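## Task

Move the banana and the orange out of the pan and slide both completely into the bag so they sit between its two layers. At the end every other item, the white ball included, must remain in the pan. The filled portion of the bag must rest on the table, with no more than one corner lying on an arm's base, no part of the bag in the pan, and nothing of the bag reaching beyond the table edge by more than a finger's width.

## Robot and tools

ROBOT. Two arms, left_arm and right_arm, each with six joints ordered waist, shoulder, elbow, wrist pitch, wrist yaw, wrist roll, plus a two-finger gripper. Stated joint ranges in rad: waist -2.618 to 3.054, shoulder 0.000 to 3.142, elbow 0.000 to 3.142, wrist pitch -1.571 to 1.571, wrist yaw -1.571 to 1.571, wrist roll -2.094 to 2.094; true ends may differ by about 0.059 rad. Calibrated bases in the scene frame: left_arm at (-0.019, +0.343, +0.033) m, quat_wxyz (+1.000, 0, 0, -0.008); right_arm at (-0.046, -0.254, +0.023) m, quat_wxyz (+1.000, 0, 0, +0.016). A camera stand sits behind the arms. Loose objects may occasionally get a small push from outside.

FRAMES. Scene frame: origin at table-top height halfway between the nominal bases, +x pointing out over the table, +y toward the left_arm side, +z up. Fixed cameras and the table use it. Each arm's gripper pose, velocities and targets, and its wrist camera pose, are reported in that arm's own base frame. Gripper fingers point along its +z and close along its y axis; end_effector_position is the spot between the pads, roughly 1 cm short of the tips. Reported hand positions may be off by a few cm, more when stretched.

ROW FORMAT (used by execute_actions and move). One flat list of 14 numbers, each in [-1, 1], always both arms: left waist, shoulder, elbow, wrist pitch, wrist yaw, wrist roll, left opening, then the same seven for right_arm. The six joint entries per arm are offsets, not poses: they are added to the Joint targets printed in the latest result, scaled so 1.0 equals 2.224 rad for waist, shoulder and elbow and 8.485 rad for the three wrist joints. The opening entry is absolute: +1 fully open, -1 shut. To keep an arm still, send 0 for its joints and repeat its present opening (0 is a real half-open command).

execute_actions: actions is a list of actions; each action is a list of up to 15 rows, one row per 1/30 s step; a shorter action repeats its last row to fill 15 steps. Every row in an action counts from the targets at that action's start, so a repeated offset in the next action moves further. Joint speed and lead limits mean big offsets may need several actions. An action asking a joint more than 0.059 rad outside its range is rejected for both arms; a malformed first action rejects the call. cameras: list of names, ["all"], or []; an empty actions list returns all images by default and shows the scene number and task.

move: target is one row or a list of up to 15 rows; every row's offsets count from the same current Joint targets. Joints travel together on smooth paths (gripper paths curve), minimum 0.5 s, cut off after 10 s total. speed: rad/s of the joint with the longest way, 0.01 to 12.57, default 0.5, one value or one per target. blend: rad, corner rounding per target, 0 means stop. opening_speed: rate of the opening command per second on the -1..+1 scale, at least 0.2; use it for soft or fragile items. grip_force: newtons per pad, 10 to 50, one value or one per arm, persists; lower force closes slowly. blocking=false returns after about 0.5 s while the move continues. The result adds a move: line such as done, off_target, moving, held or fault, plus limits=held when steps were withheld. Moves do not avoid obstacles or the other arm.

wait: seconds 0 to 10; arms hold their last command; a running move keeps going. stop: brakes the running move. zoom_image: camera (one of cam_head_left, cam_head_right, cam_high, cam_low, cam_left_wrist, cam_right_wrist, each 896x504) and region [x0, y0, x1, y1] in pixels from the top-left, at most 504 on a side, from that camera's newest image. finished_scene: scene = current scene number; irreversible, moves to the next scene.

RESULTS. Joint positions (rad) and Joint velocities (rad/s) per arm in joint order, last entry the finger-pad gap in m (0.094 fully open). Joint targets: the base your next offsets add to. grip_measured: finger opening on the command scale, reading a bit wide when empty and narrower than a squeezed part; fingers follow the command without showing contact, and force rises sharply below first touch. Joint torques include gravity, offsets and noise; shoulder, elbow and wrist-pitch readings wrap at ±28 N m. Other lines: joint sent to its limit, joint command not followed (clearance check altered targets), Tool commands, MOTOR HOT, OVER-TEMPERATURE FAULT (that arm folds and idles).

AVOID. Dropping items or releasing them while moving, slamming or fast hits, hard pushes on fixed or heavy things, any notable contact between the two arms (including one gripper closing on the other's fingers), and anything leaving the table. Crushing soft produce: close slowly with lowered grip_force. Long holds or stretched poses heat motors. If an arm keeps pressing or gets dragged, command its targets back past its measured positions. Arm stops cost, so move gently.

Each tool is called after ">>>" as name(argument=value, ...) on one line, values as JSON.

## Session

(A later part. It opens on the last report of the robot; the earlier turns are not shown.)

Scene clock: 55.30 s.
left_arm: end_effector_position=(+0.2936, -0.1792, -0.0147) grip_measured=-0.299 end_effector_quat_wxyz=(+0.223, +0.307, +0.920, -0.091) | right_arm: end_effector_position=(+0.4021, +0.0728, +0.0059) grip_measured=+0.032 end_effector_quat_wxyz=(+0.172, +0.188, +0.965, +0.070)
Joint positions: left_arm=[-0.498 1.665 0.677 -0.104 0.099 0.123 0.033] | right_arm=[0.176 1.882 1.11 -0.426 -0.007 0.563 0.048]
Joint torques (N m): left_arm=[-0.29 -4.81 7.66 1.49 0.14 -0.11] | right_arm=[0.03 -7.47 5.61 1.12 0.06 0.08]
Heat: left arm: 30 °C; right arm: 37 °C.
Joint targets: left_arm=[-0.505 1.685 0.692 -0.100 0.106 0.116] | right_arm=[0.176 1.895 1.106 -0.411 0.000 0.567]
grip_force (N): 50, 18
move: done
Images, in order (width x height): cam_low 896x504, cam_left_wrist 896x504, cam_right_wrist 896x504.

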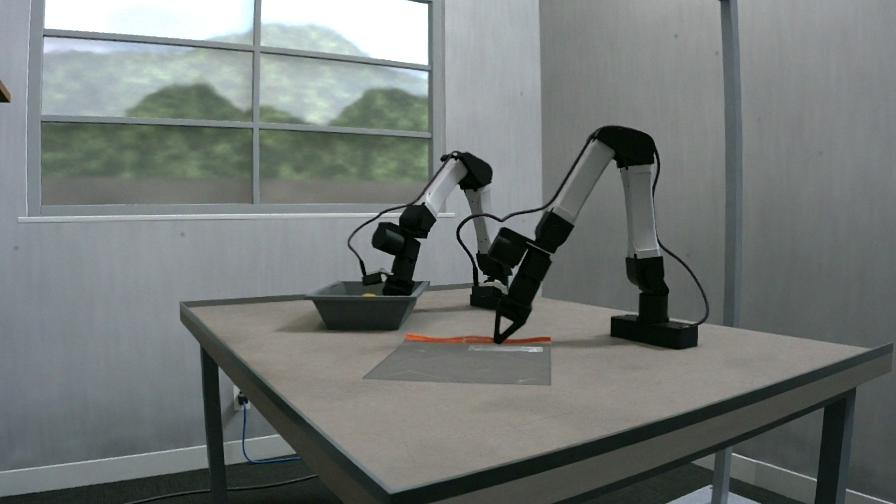

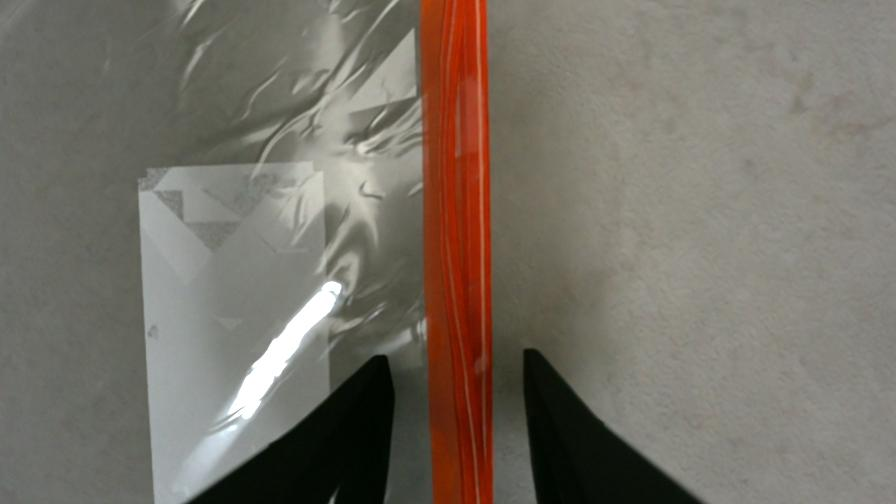

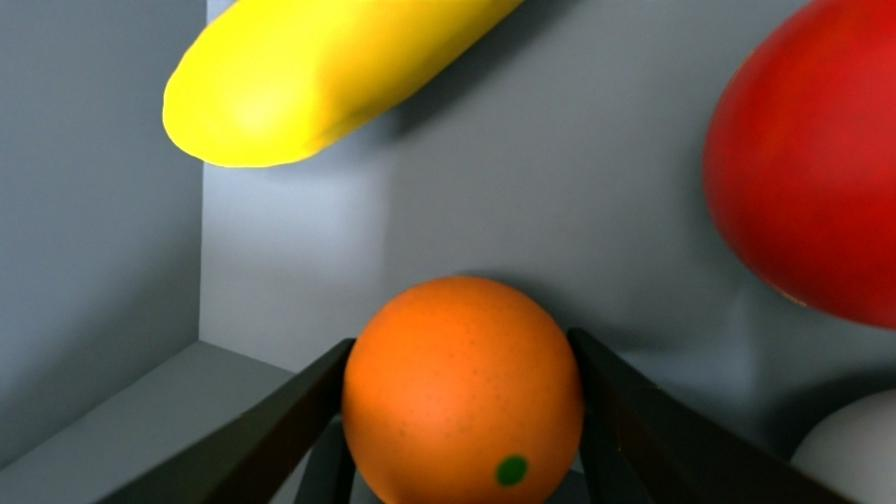

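>>> move(target=[[0,-0.0315,0,0,0,0,-0.3,0,0,0,0,0,0,0.03],[-0.0145,0.030,0.0655,-0.0093,-0.0017,-0.0038,-0.3,0,-0.0649,0.1782,-0.0637,0,-0.0668,0.03],[-0.0145,0.0393,0.0598,-0.0054,-0.0017,-0.0038,-0.3,0,-0.0649,0.1782,-0.0637,0,-0.0668,0.03]], speed=[0.2,0.25,0.15], cameras=["cam_right_wrist","cam_left_wrist","cam_low"])

>>> zoom_image(camera="cam_left_wrist", region=[330, 100, 630, 460])

>>> zoom_image(camera="cam_low", region=[410, 270, 570, 360])

Scene clock: 60.67 s.
left_arm: end_effector_position=(+0.3149, -0.2045, -0.0095) grip_measured=-0.299 end_effector_quat_wxyz=(+0.219, +0.310, +0.920, -0.098) | right_arm: end_effector_position=(+0.3974, +0.0720, +0.1166) grip_measured=+0.032 end_effector_quat_wxyz=(+0.152, -0.083, +0.985, +0.017)
Joint positions: left_arm=[-0.53 1.758 0.817 -0.155 0.099 0.095 0.033] | right_arm=[0.176 1.789 1.477 -0.95 -0.007 0.008 0.048]
Joint torques (N m): left_arm=[-0.35 -6.2 7.15 1.53 0 -0.14] | right_arm=[0.02 -11.81 9.14 0.86 0.03 -0.04]
Heat: left arm: 30 °C; right arm: 38 °C.
Joint targets: left_arm=[-0.537 1.772 0.825 -0.146 0.092 0.084] | right_arm=[0.176 1.751 1.503 -0.952 0.000 0.001]
grip_force (N): 50, 18
move: off_target (right_arm); right_arm: the shoulder is farthest, 0.039 rad from its target
Images, in order (width x height): cam_low 896x504, cam_left_wrist 896x504, cam_right_wrist 896x504.

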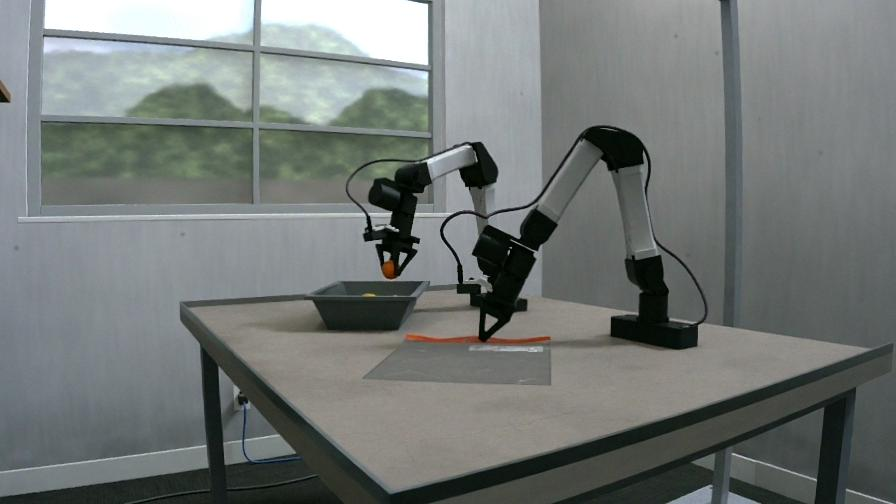

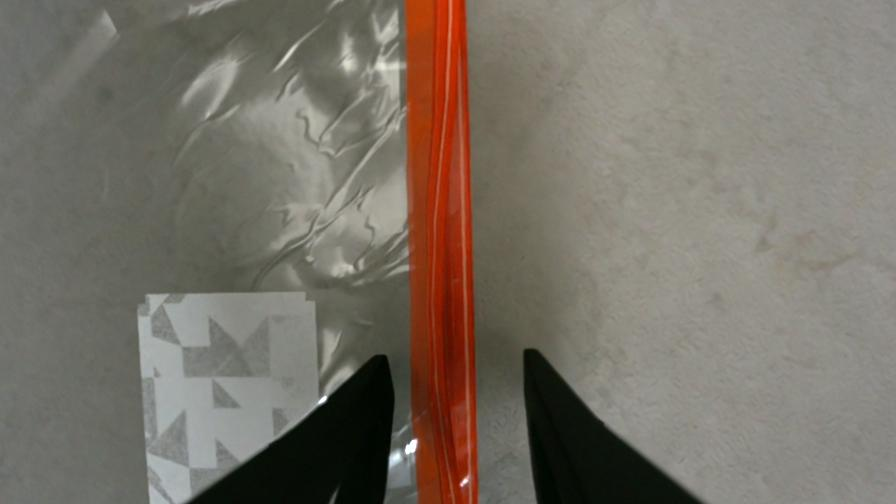

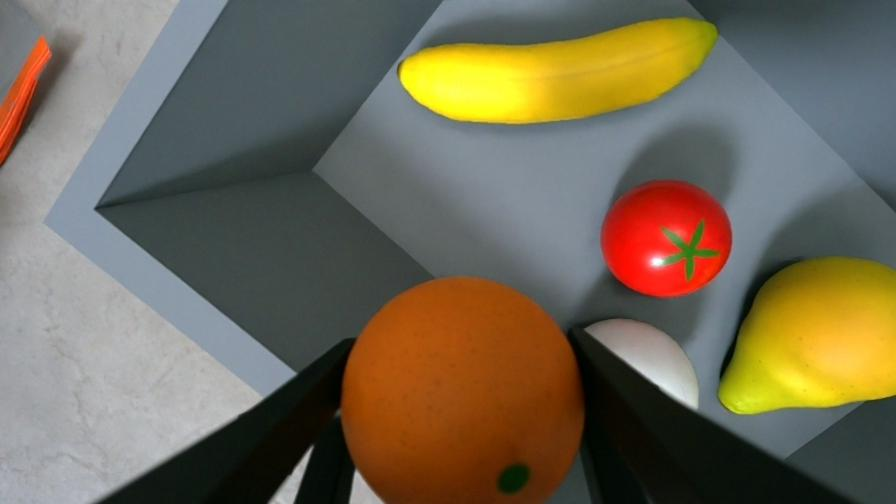

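Scaled by 1.400 from the camera's 896x504 image, which has a finer 1280x720 frame.

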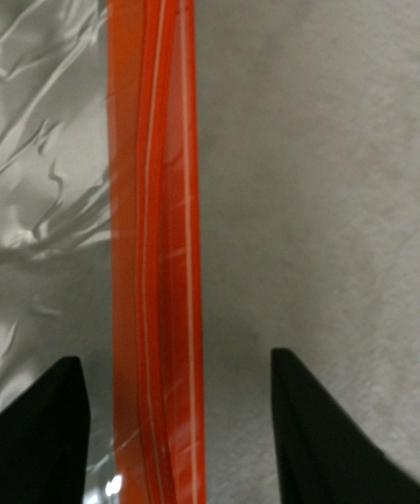

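Scaled by 3.150 from the camera's 896x504 image, which has a finer 1280x720 frame.

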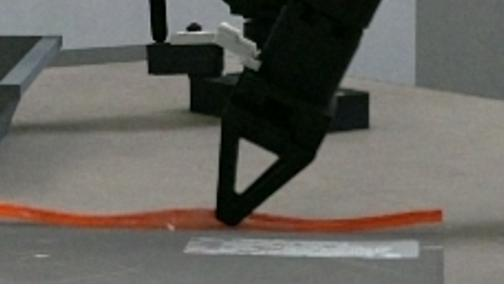

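>>> move(target=[[0.0103,0.0022,0.0028,-0.0002,0,0.0027,-0.3,0,0,0,0,0,0,0.03],[0.0103,0.0022,0.0028,-0.0002,0,0.0027,-1,0,0,0,0,0,0,0.03]], speed=0.15, opening_speed=0.5, cameras=["cam_left_wrist","cam_low"])

>>> zoom_image(camera="cam_left_wrist", region=[330, 100, 630, 460])

>>> zoom_image(camera="cam_low", region=[410, 270, 570, 360])

Scene clock: 63.47 s.
left_arm: end_effector_position=(+0.3166, -0.2020, -0.0094) grip_measured=-0.985 end_effector_quat_wxyz=(+0.220, +0.306, +0.921, -0.097) | right_arm: end_effector_position=(+0.3974, +0.0720, +0.1166) grip_measured=+0.032 end_effector_quat_wxyz=(+0.152, -0.083, +0.985, +0.017)
Joint positions: left_arm=[-0.522 1.758 0.817 -0.154 0.099 0.096 0.001] | right_arm=[0.176 1.789 1.477 -0.95 -0.007 0.008 0.048]
Joint torques (N m): left_arm=[0.83 -5.87 7.73 1.53 0 0.06] | right_arm=[0.03 -11.84 9.13 0.86 0.03 -0.04]
Heat: left arm: 30 °C; right arm: 39 °C.
Joint targets: left_arm=[-0.514 1.777 0.831 -0.147 0.092 0.107] | right_arm=[0.176 1.751 1.503 -0.952 0.000 0.001]
grip_force (N): 50, 18
move: off_target (right_arm); right_arm: the shoulder is farthest, 0.038 rad from its target
Images, in order (width x height): cam_low 896x504, cam_left_wrist 896x504.

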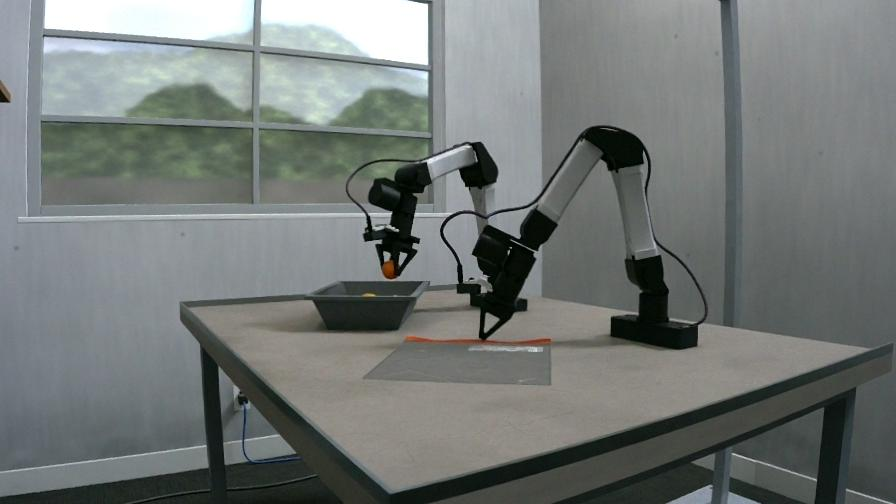

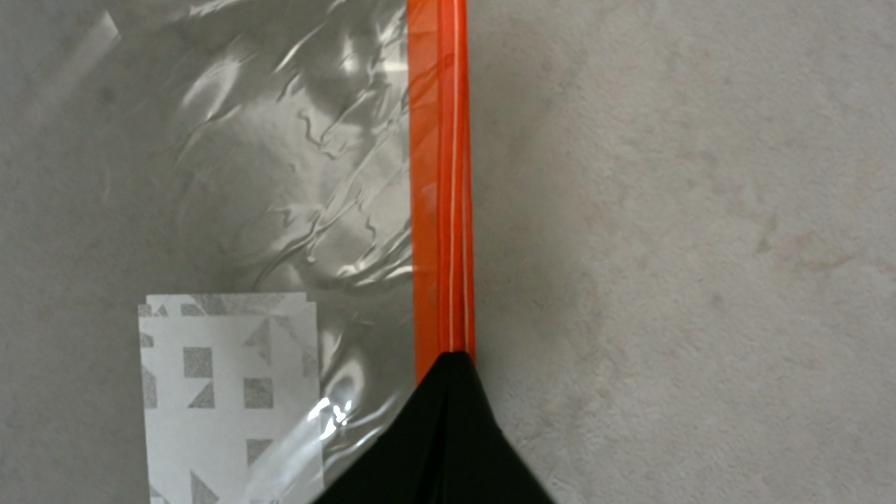

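Scaled by 1.400 from the camera's 896x504 image, which has a finer 1280x720 frame.

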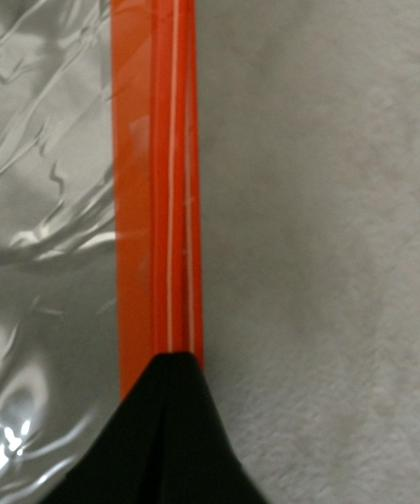

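Scaled by 3.150 from the camera's 896x504 image, which has a finer 1280x720 frame.

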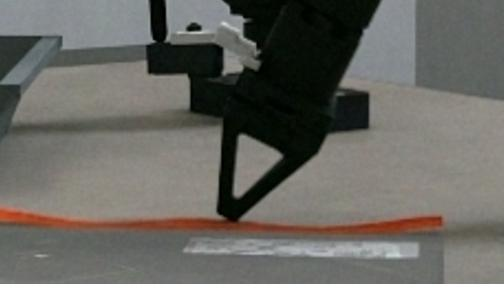

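>>> move(target=[0,-0.05,0,0,0,0,-1,0,0,0,0,0,0,0.03], speed=0.15, cameras=["cam_left_wrist","cam_low"])

>>> zoom_image(camera="cam_left_wrist", region=[330, 100, 630, 460])

>>> zoom_image(camera="cam_low", region=[410, 270, 570, 360])

Scene clock: 65.00 s.
left_arm: end_effector_position=(+0.3235, -0.2060, +0.0157) grip_measured=-0.985 end_effector_quat_wxyz=(+0.253, +0.305, +0.912, -0.104) | right_arm: end_effector_position=(+0.3974, +0.0720, +0.1166) grip_measured=+0.032 end_effector_quat_wxyz=(+0.152, -0.083, +0.985, +0.017)
Joint positions: left_arm=[-0.522 1.688 0.817 -0.153 0.099 0.096 0.001] | right_arm=[0.176 1.789 1.477 -0.95 -0.007 0.008 0.048]
Joint torques (N m): left_arm=[0.84 -8.83 8.14 1.64 0.01 0.06] | right_arm=[0.03 -11.82 9.11 0.86 0.04 -0.04]
Heat: left arm: 30 °C; right arm: 39 °C.
Joint targets: left_arm=[-0.514 1.666 0.831 -0.147 0.092 0.107] | right_arm=[0.176 1.751 1.503 -0.952 0.000 0.001]
grip_force (N): 50, 18
move: off_target (right_arm); right_arm: the shoulder is farthest, 0.038 rad from its target
Images, in order (width x height): cam_low 896x504, cam_left_wrist 896x504.

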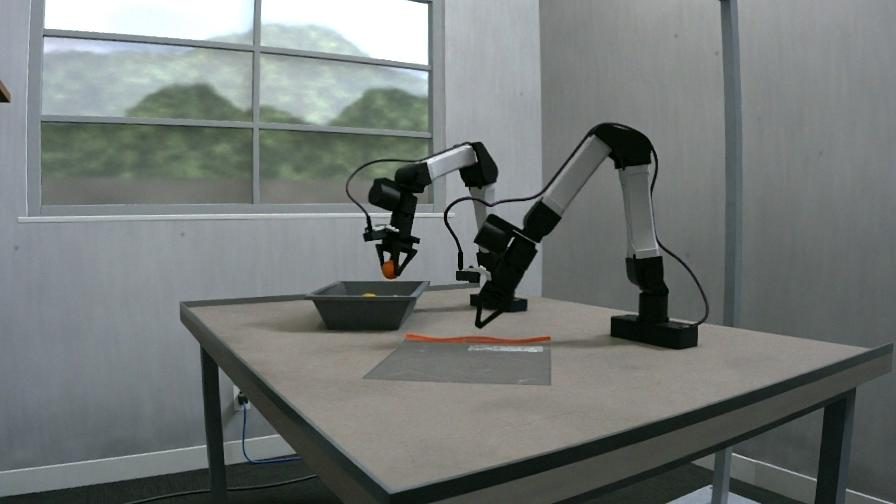

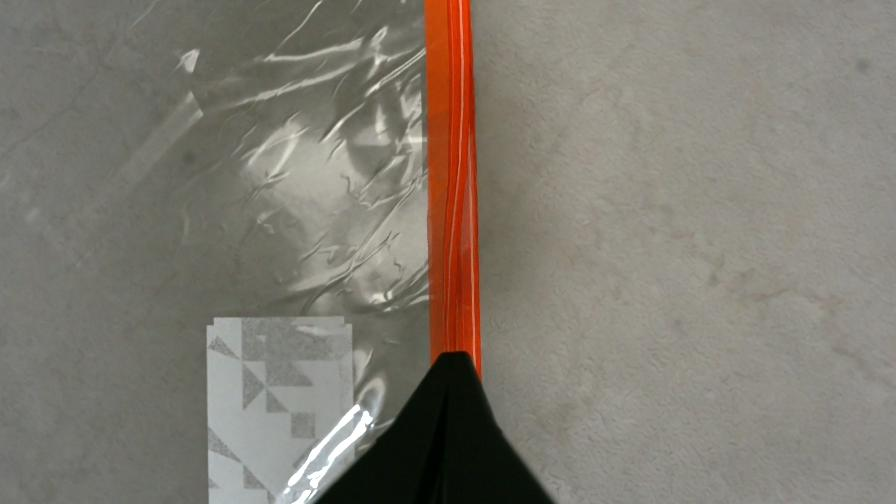

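Scaled by 1.400 from the camera's 896x504 image, which has a finer 1280x720 frame.

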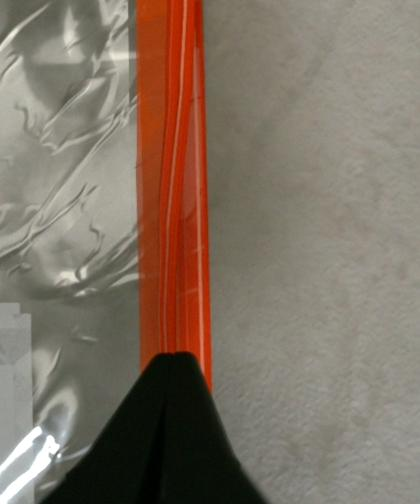

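Scaled by 3.150 from the camera's 896x504 image, which has a finer 1280x720 frame.

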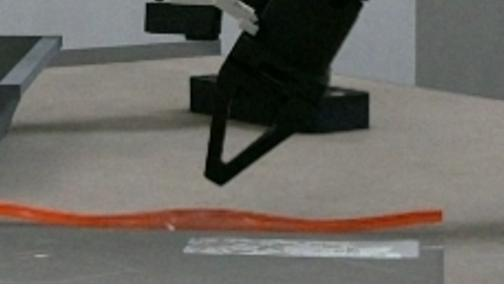

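>>> move(target=[[0,0,0,0,0,0,-0.3,0,0,0,0,0,0,0.03],[0.015,0.0225,0.0018,0.0017,0.0031,0.004,-0.3,0,0,0,0,0,0,0.03],[0.015,0.0585,0.0018,0.0017,0.0031,0.004,-0.3,0,0,0,0,0,0,0.03]], speed=0.15, cameras=["cam_left_wrist","cam_low"])

>>> zoom_image(camera="cam_left_wrist", region=[330, 100, 630, 460])

>>> zoom_image(camera="cam_low", region=[410, 270, 570, 360])

Scene clock: 68.27 s.
left_arm: end_effector_position=(+0.3252, -0.1922, -0.0139) grip_measured=-0.302 end_effector_quat_wxyz=(+0.223, +0.306, +0.921, -0.090) | right_arm: end_effector_position=(+0.3974, +0.0720, +0.1166) grip_measured=+0.032 end_effector_quat_wxyz=(+0.152, -0.083, +0.985, +0.017)
Joint positions: left_arm=[-0.487 1.778 0.819 -0.136 0.102 0.13 0.033] | right_arm=[0.176 1.789 1.477 -0.95 -0.007 0.008 0.048]
Joint torques (N m): left_arm=[0.73 -6.04 7.88 1.49 0.23 0.05] | right_arm=[0.05 -11.81 9.13 0.86 0.04 -0.04]
Heat: left arm: 30 °C; right arm: 40 °C.
Joint targets: left_arm=[-0.480 1.796 0.835 -0.133 0.118 0.141] | right_arm=[0.176 1.751 1.503 -0.952 0.000 0.001]
grip_force (N): 50, 18
move: off_target (right_arm); right_arm: the shoulder is farthest, 0.038 rad from its target
Images, in order (width x height): cam_low 896x504, cam_left_wrist 896x504.

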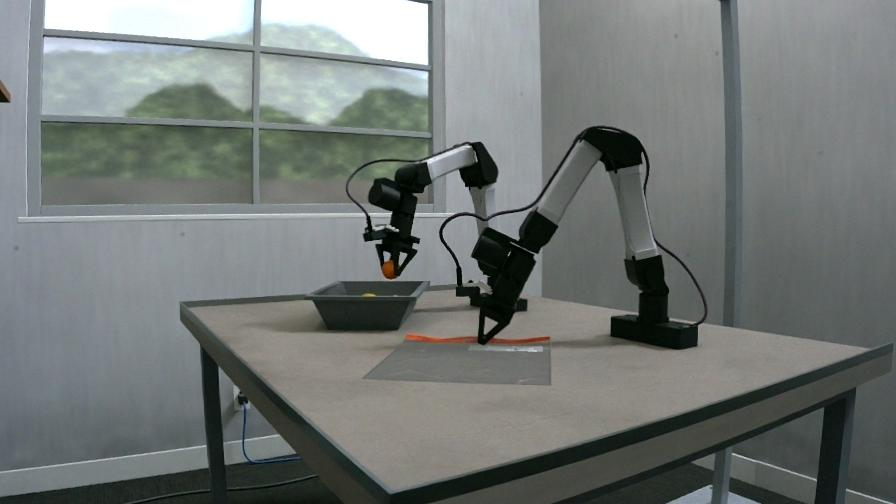

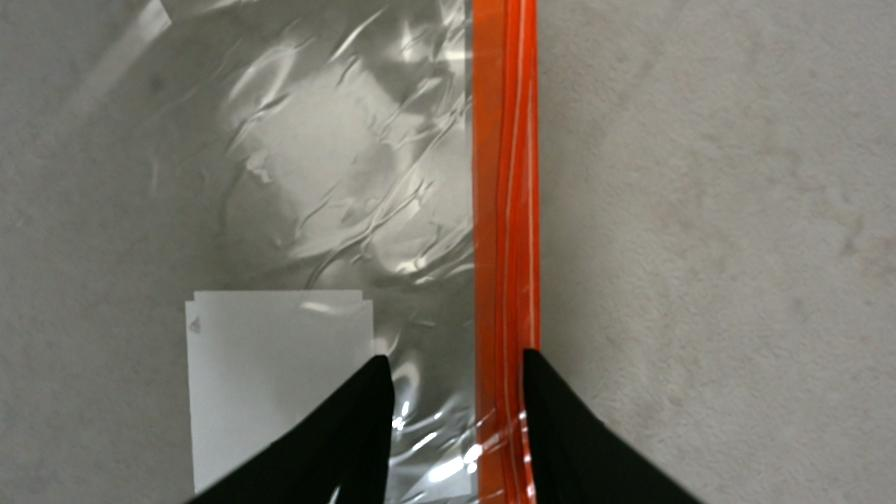

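Scaled by 1.400 from the camera's 896x504 image, which has a finer 1280x720 frame.

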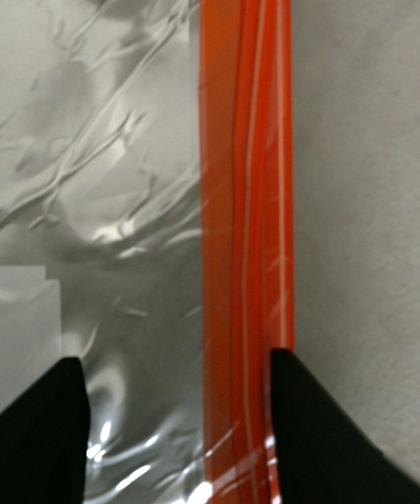

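Scaled by 3.150 from the camera's 896x504 image, which has a finer 1280x720 frame.

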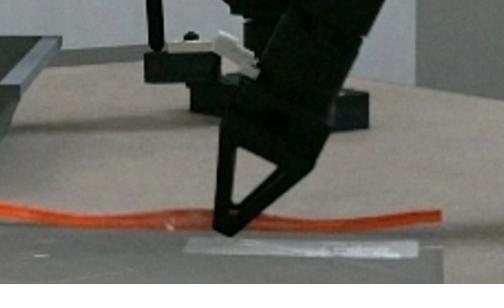

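>>> execute_actions(actions=[])

Scene clock: 69.37 s.
left_arm: end_effector_position=(+0.3252, -0.1922, -0.0139) grip_measured=-0.302 end_effector_quat_wxyz=(+0.223, +0.306, +0.921, -0.090) | right_arm: end_effector_position=(+0.3974, +0.0720, +0.1166) grip_measured=+0.032 end_effector_quat_wxyz=(+0.152, -0.083, +0.985, +0.017)
Joint positions: left_arm=[-0.487 1.778 0.819 -0.136 0.102 0.13 0.033] | right_arm=[0.176 1.789 1.477 -0.95 -0.007 0.008 0.048]
Joint velocities: within noise
Joint torques (N m): left_arm=[0.73 -6.04 7.86 1.49 0.23 0.05] | right_arm=[0.02 -11.81 9.13 0.86 0.04 -0.04]
Heat: left arm: 30 °C; right arm: 40 °C.
Joint targets: left_arm=[-0.480 1.796 0.835 -0.133 0.118 0.141] | right_arm=[0.176 1.751 1.503 -0.952 0.000 0.001]
Tool commands: left_gripper/opening=-0.3 right_gripper/opening=+0.03
grip_force (N): 50, 18

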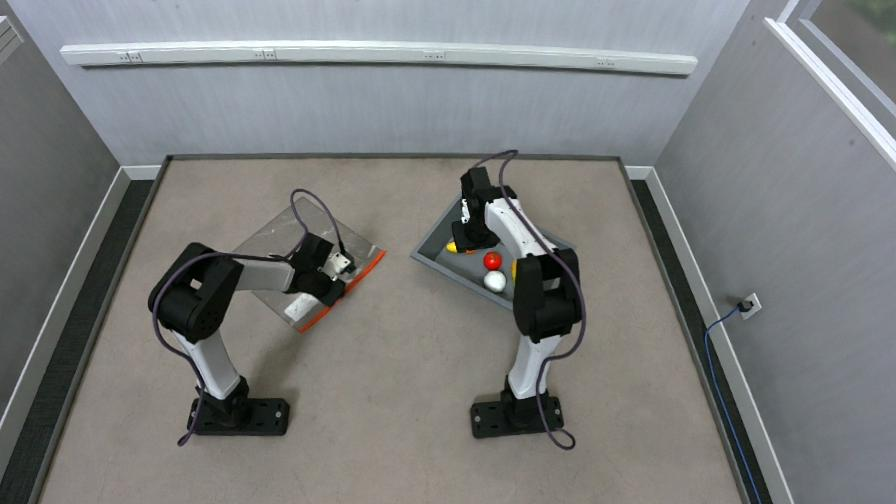

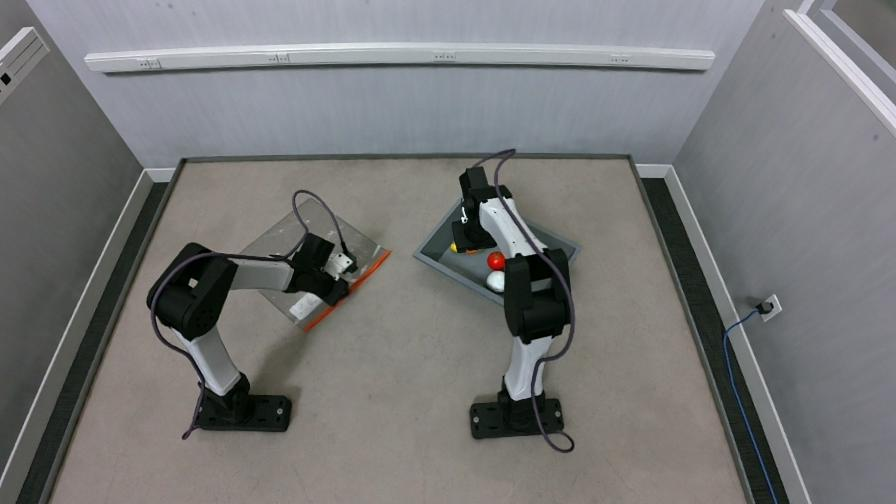

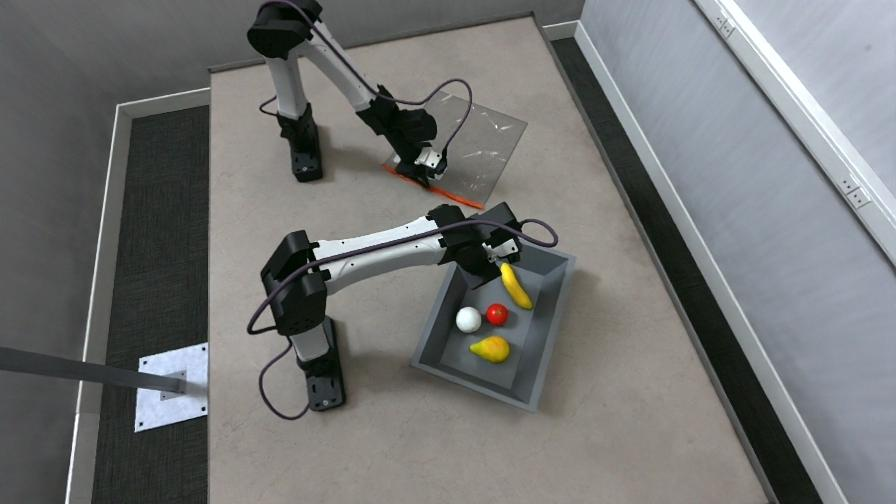

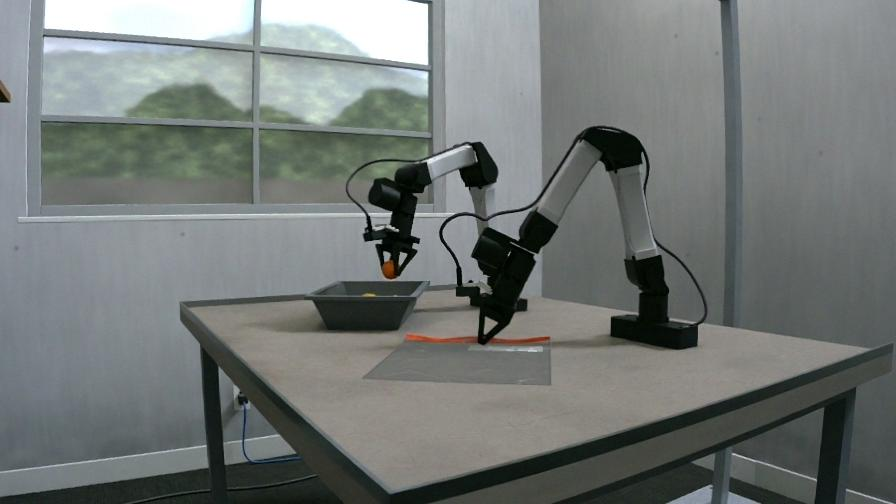

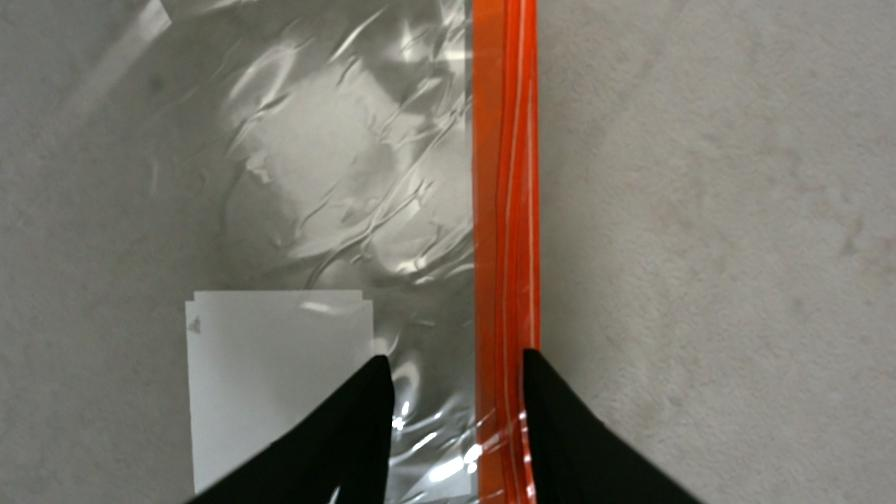

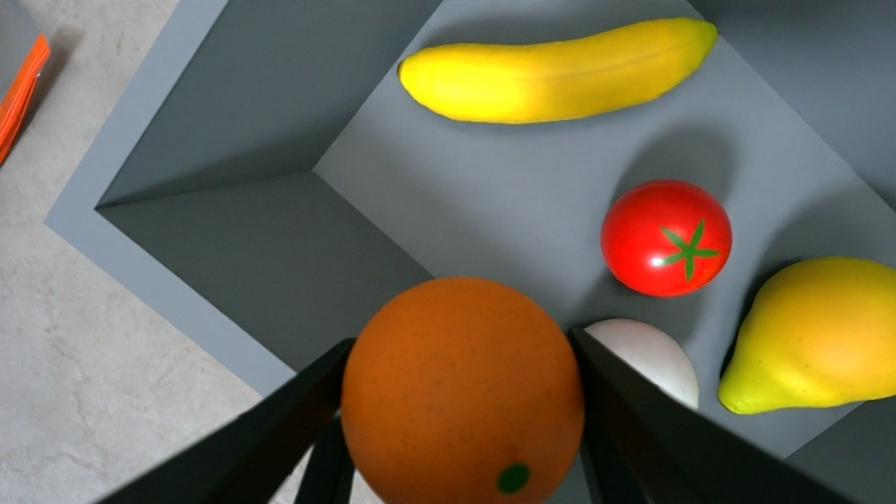

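>>> zoom_image(camera="cam_left_wrist", region=[350, 280, 650, 504])

>>> zoom_image(camera="cam_low", region=[400, 290, 580, 390])

Scaled by 1.680 from the camera's 896x504 image, which has a finer 1280x720 frame.

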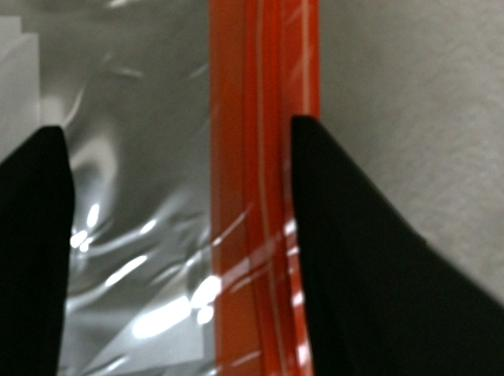

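Scaled by 2.800 from the camera's 896x504 image, which has a finer 1280x720 frame.

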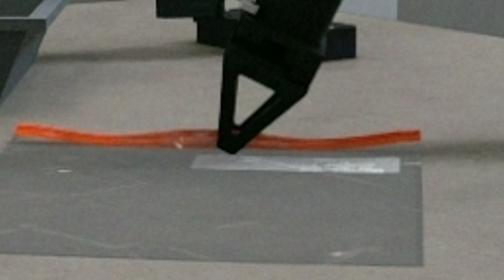

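>>> move(target=[0,0,0,0,0,0,-1,0,0,0,0,0,0,0.03], opening_speed=0.4, cameras=["cam_low","cam_left_wrist"])

>>> zoom_image(camera="cam_left_wrist", region=[350, 280, 650, 504])

>>> zoom_image(camera="cam_low", region=[400, 290, 580, 390])

Scene clock: 71.80 s.
left_arm: end_effector_position=(+0.3251, -0.1924, -0.0138) grip_measured=-0.984 end_effector_quat_wxyz=(+0.223, +0.306, +0.921, -0.091) | right_arm: end_effector_position=(+0.3974, +0.0720, +0.1166) grip_measured=+0.032 end_effector_quat_wxyz=(+0.152, -0.083, +0.985, +0.017)
Joint positions: left_arm=[-0.487 1.778 0.819 -0.136 0.103 0.13 0.001] | right_arm=[0.176 1.789 1.477 -0.95 -0.007 0.008 0.048]
Joint torques (N m): left_arm=[0.7 -6.04 7.87 1.48 0.21 0.05] | right_arm=[0.03 -11.84 9.14 0.86 0.03 -0.04]
Heat: left arm: 31 °C; right arm: 41 °C.
Joint targets: left_arm=[-0.480 1.796 0.835 -0.133 0.118 0.141] | right_arm=[0.176 1.751 1.503 -0.952 0.000 0.001]
grip_force (N): 50, 18
move: off_target (right_arm); right_arm: the shoulder is farthest, 0.038 rad from its target
Images, in order (width x height): cam_low 896x504, cam_left_wrist 896x504.

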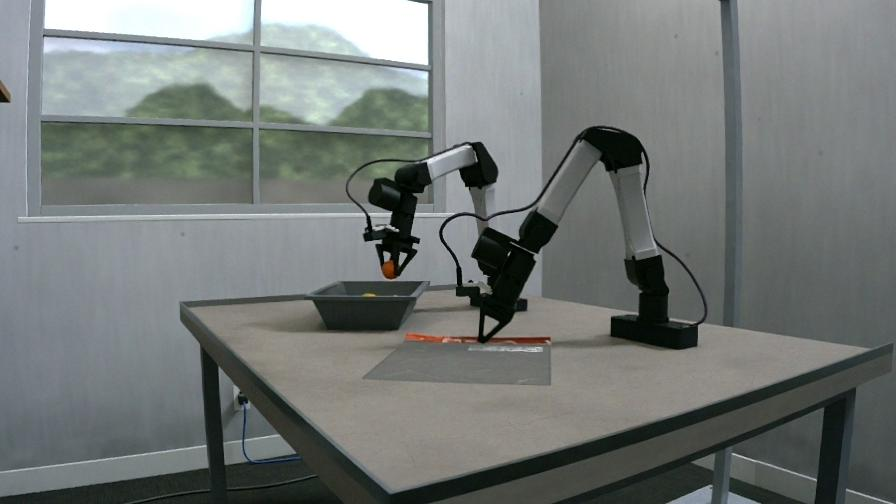

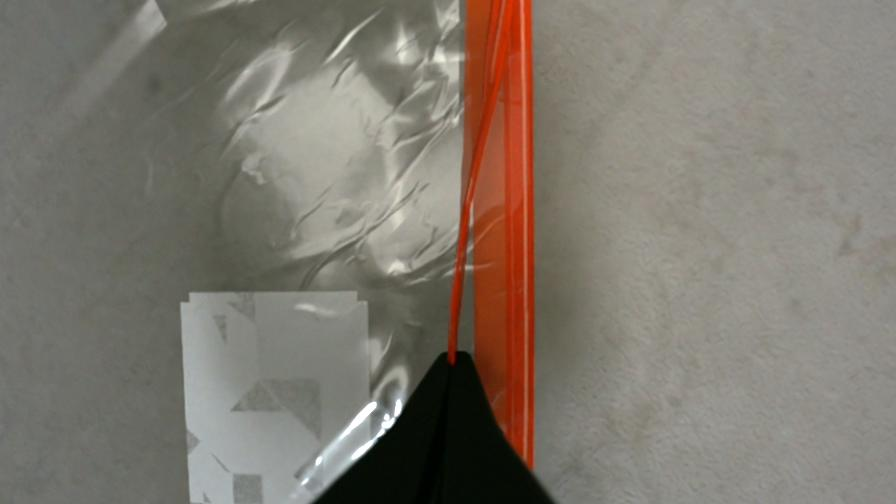

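Scaled by 1.680 from the camera's 896x504 image, which has a finer 1280x720 frame.

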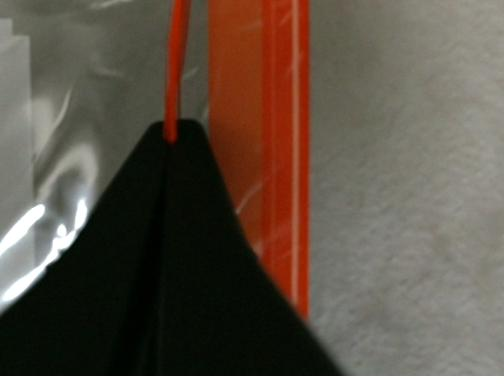

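Scaled by 2.800 from the camera's 896x504 image, which has a finer 1280x720 frame.

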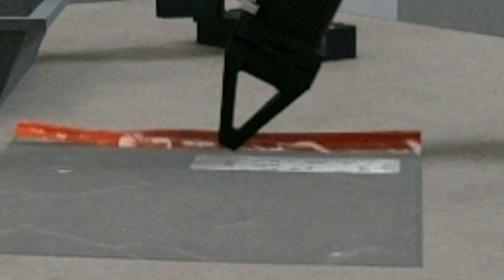

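>>> move(target=[0,-0.0409,0.0166,-0.0105,0,0,-1,0,0,0,0,0,0,0.03], speed=0.15, cameras=["cam_low","cam_left_wrist"])

>>> zoom_image(camera="cam_low", region=[400, 290, 580, 390])

Scene clock: 73.83 s.
left_arm: end_effector_position=(+0.3279, -0.1939, +0.0068) grip_measured=-0.984 end_effector_quat_wxyz=(+0.229, +0.306, +0.919, -0.092) | right_arm: end_effector_position=(+0.3974, +0.0720, +0.1166) grip_measured=+0.032 end_effector_quat_wxyz=(+0.152, -0.083, +0.985, +0.017)
Joint positions: left_arm=[-0.487 1.727 0.854 -0.208 0.103 0.13 0.001] | right_arm=[0.176 1.789 1.477 -0.95 -0.007 0.008 0.048]
Joint torques (N m): left_arm=[0.72 -9.06 8.47 1.34 0.21 0.05] | right_arm=[0.05 -11.82 9.13 0.86 0.03 -0.04]
Heat: left arm: 31 °C; right arm: 41 °C.
Joint targets: left_arm=[-0.480 1.705 0.872 -0.222 0.118 0.141] | right_arm=[0.176 1.751 1.503 -0.952 0.000 0.001]
grip_force (N): 50, 18
move: off_target (right_arm); right_arm: the shoulder is farthest, 0.038 rad from its target
Images, in order (width x height): cam_low 896x504, cam_left_wrist 896x504.

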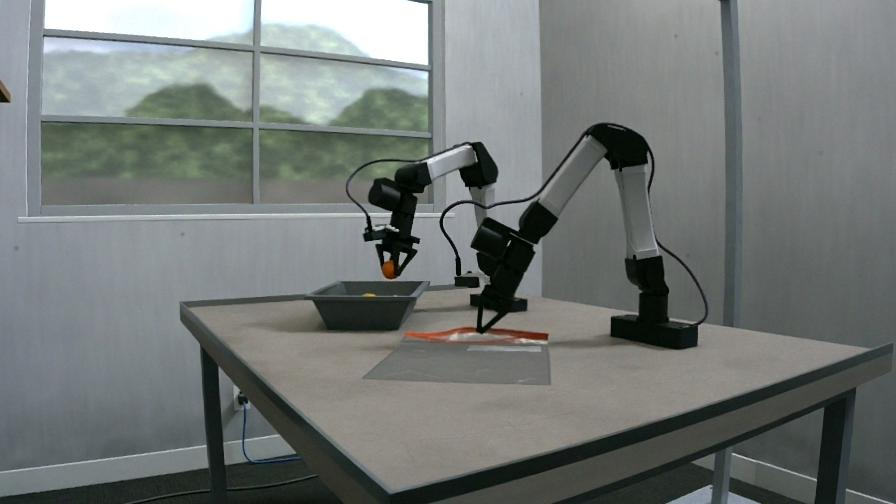

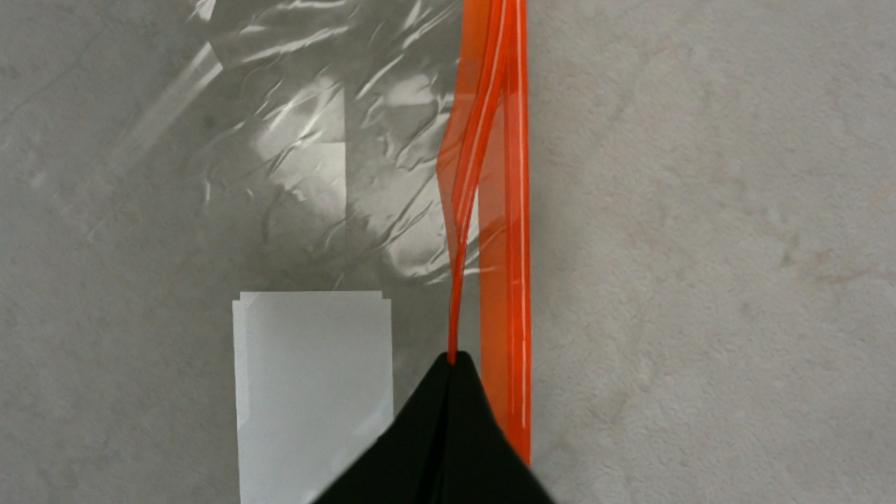

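Scaled by 2.800 from the camera's 896x504 image, which has a finer 1280x720 frame.

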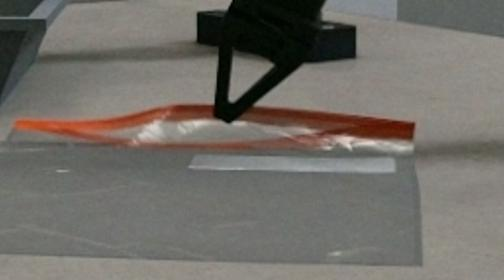

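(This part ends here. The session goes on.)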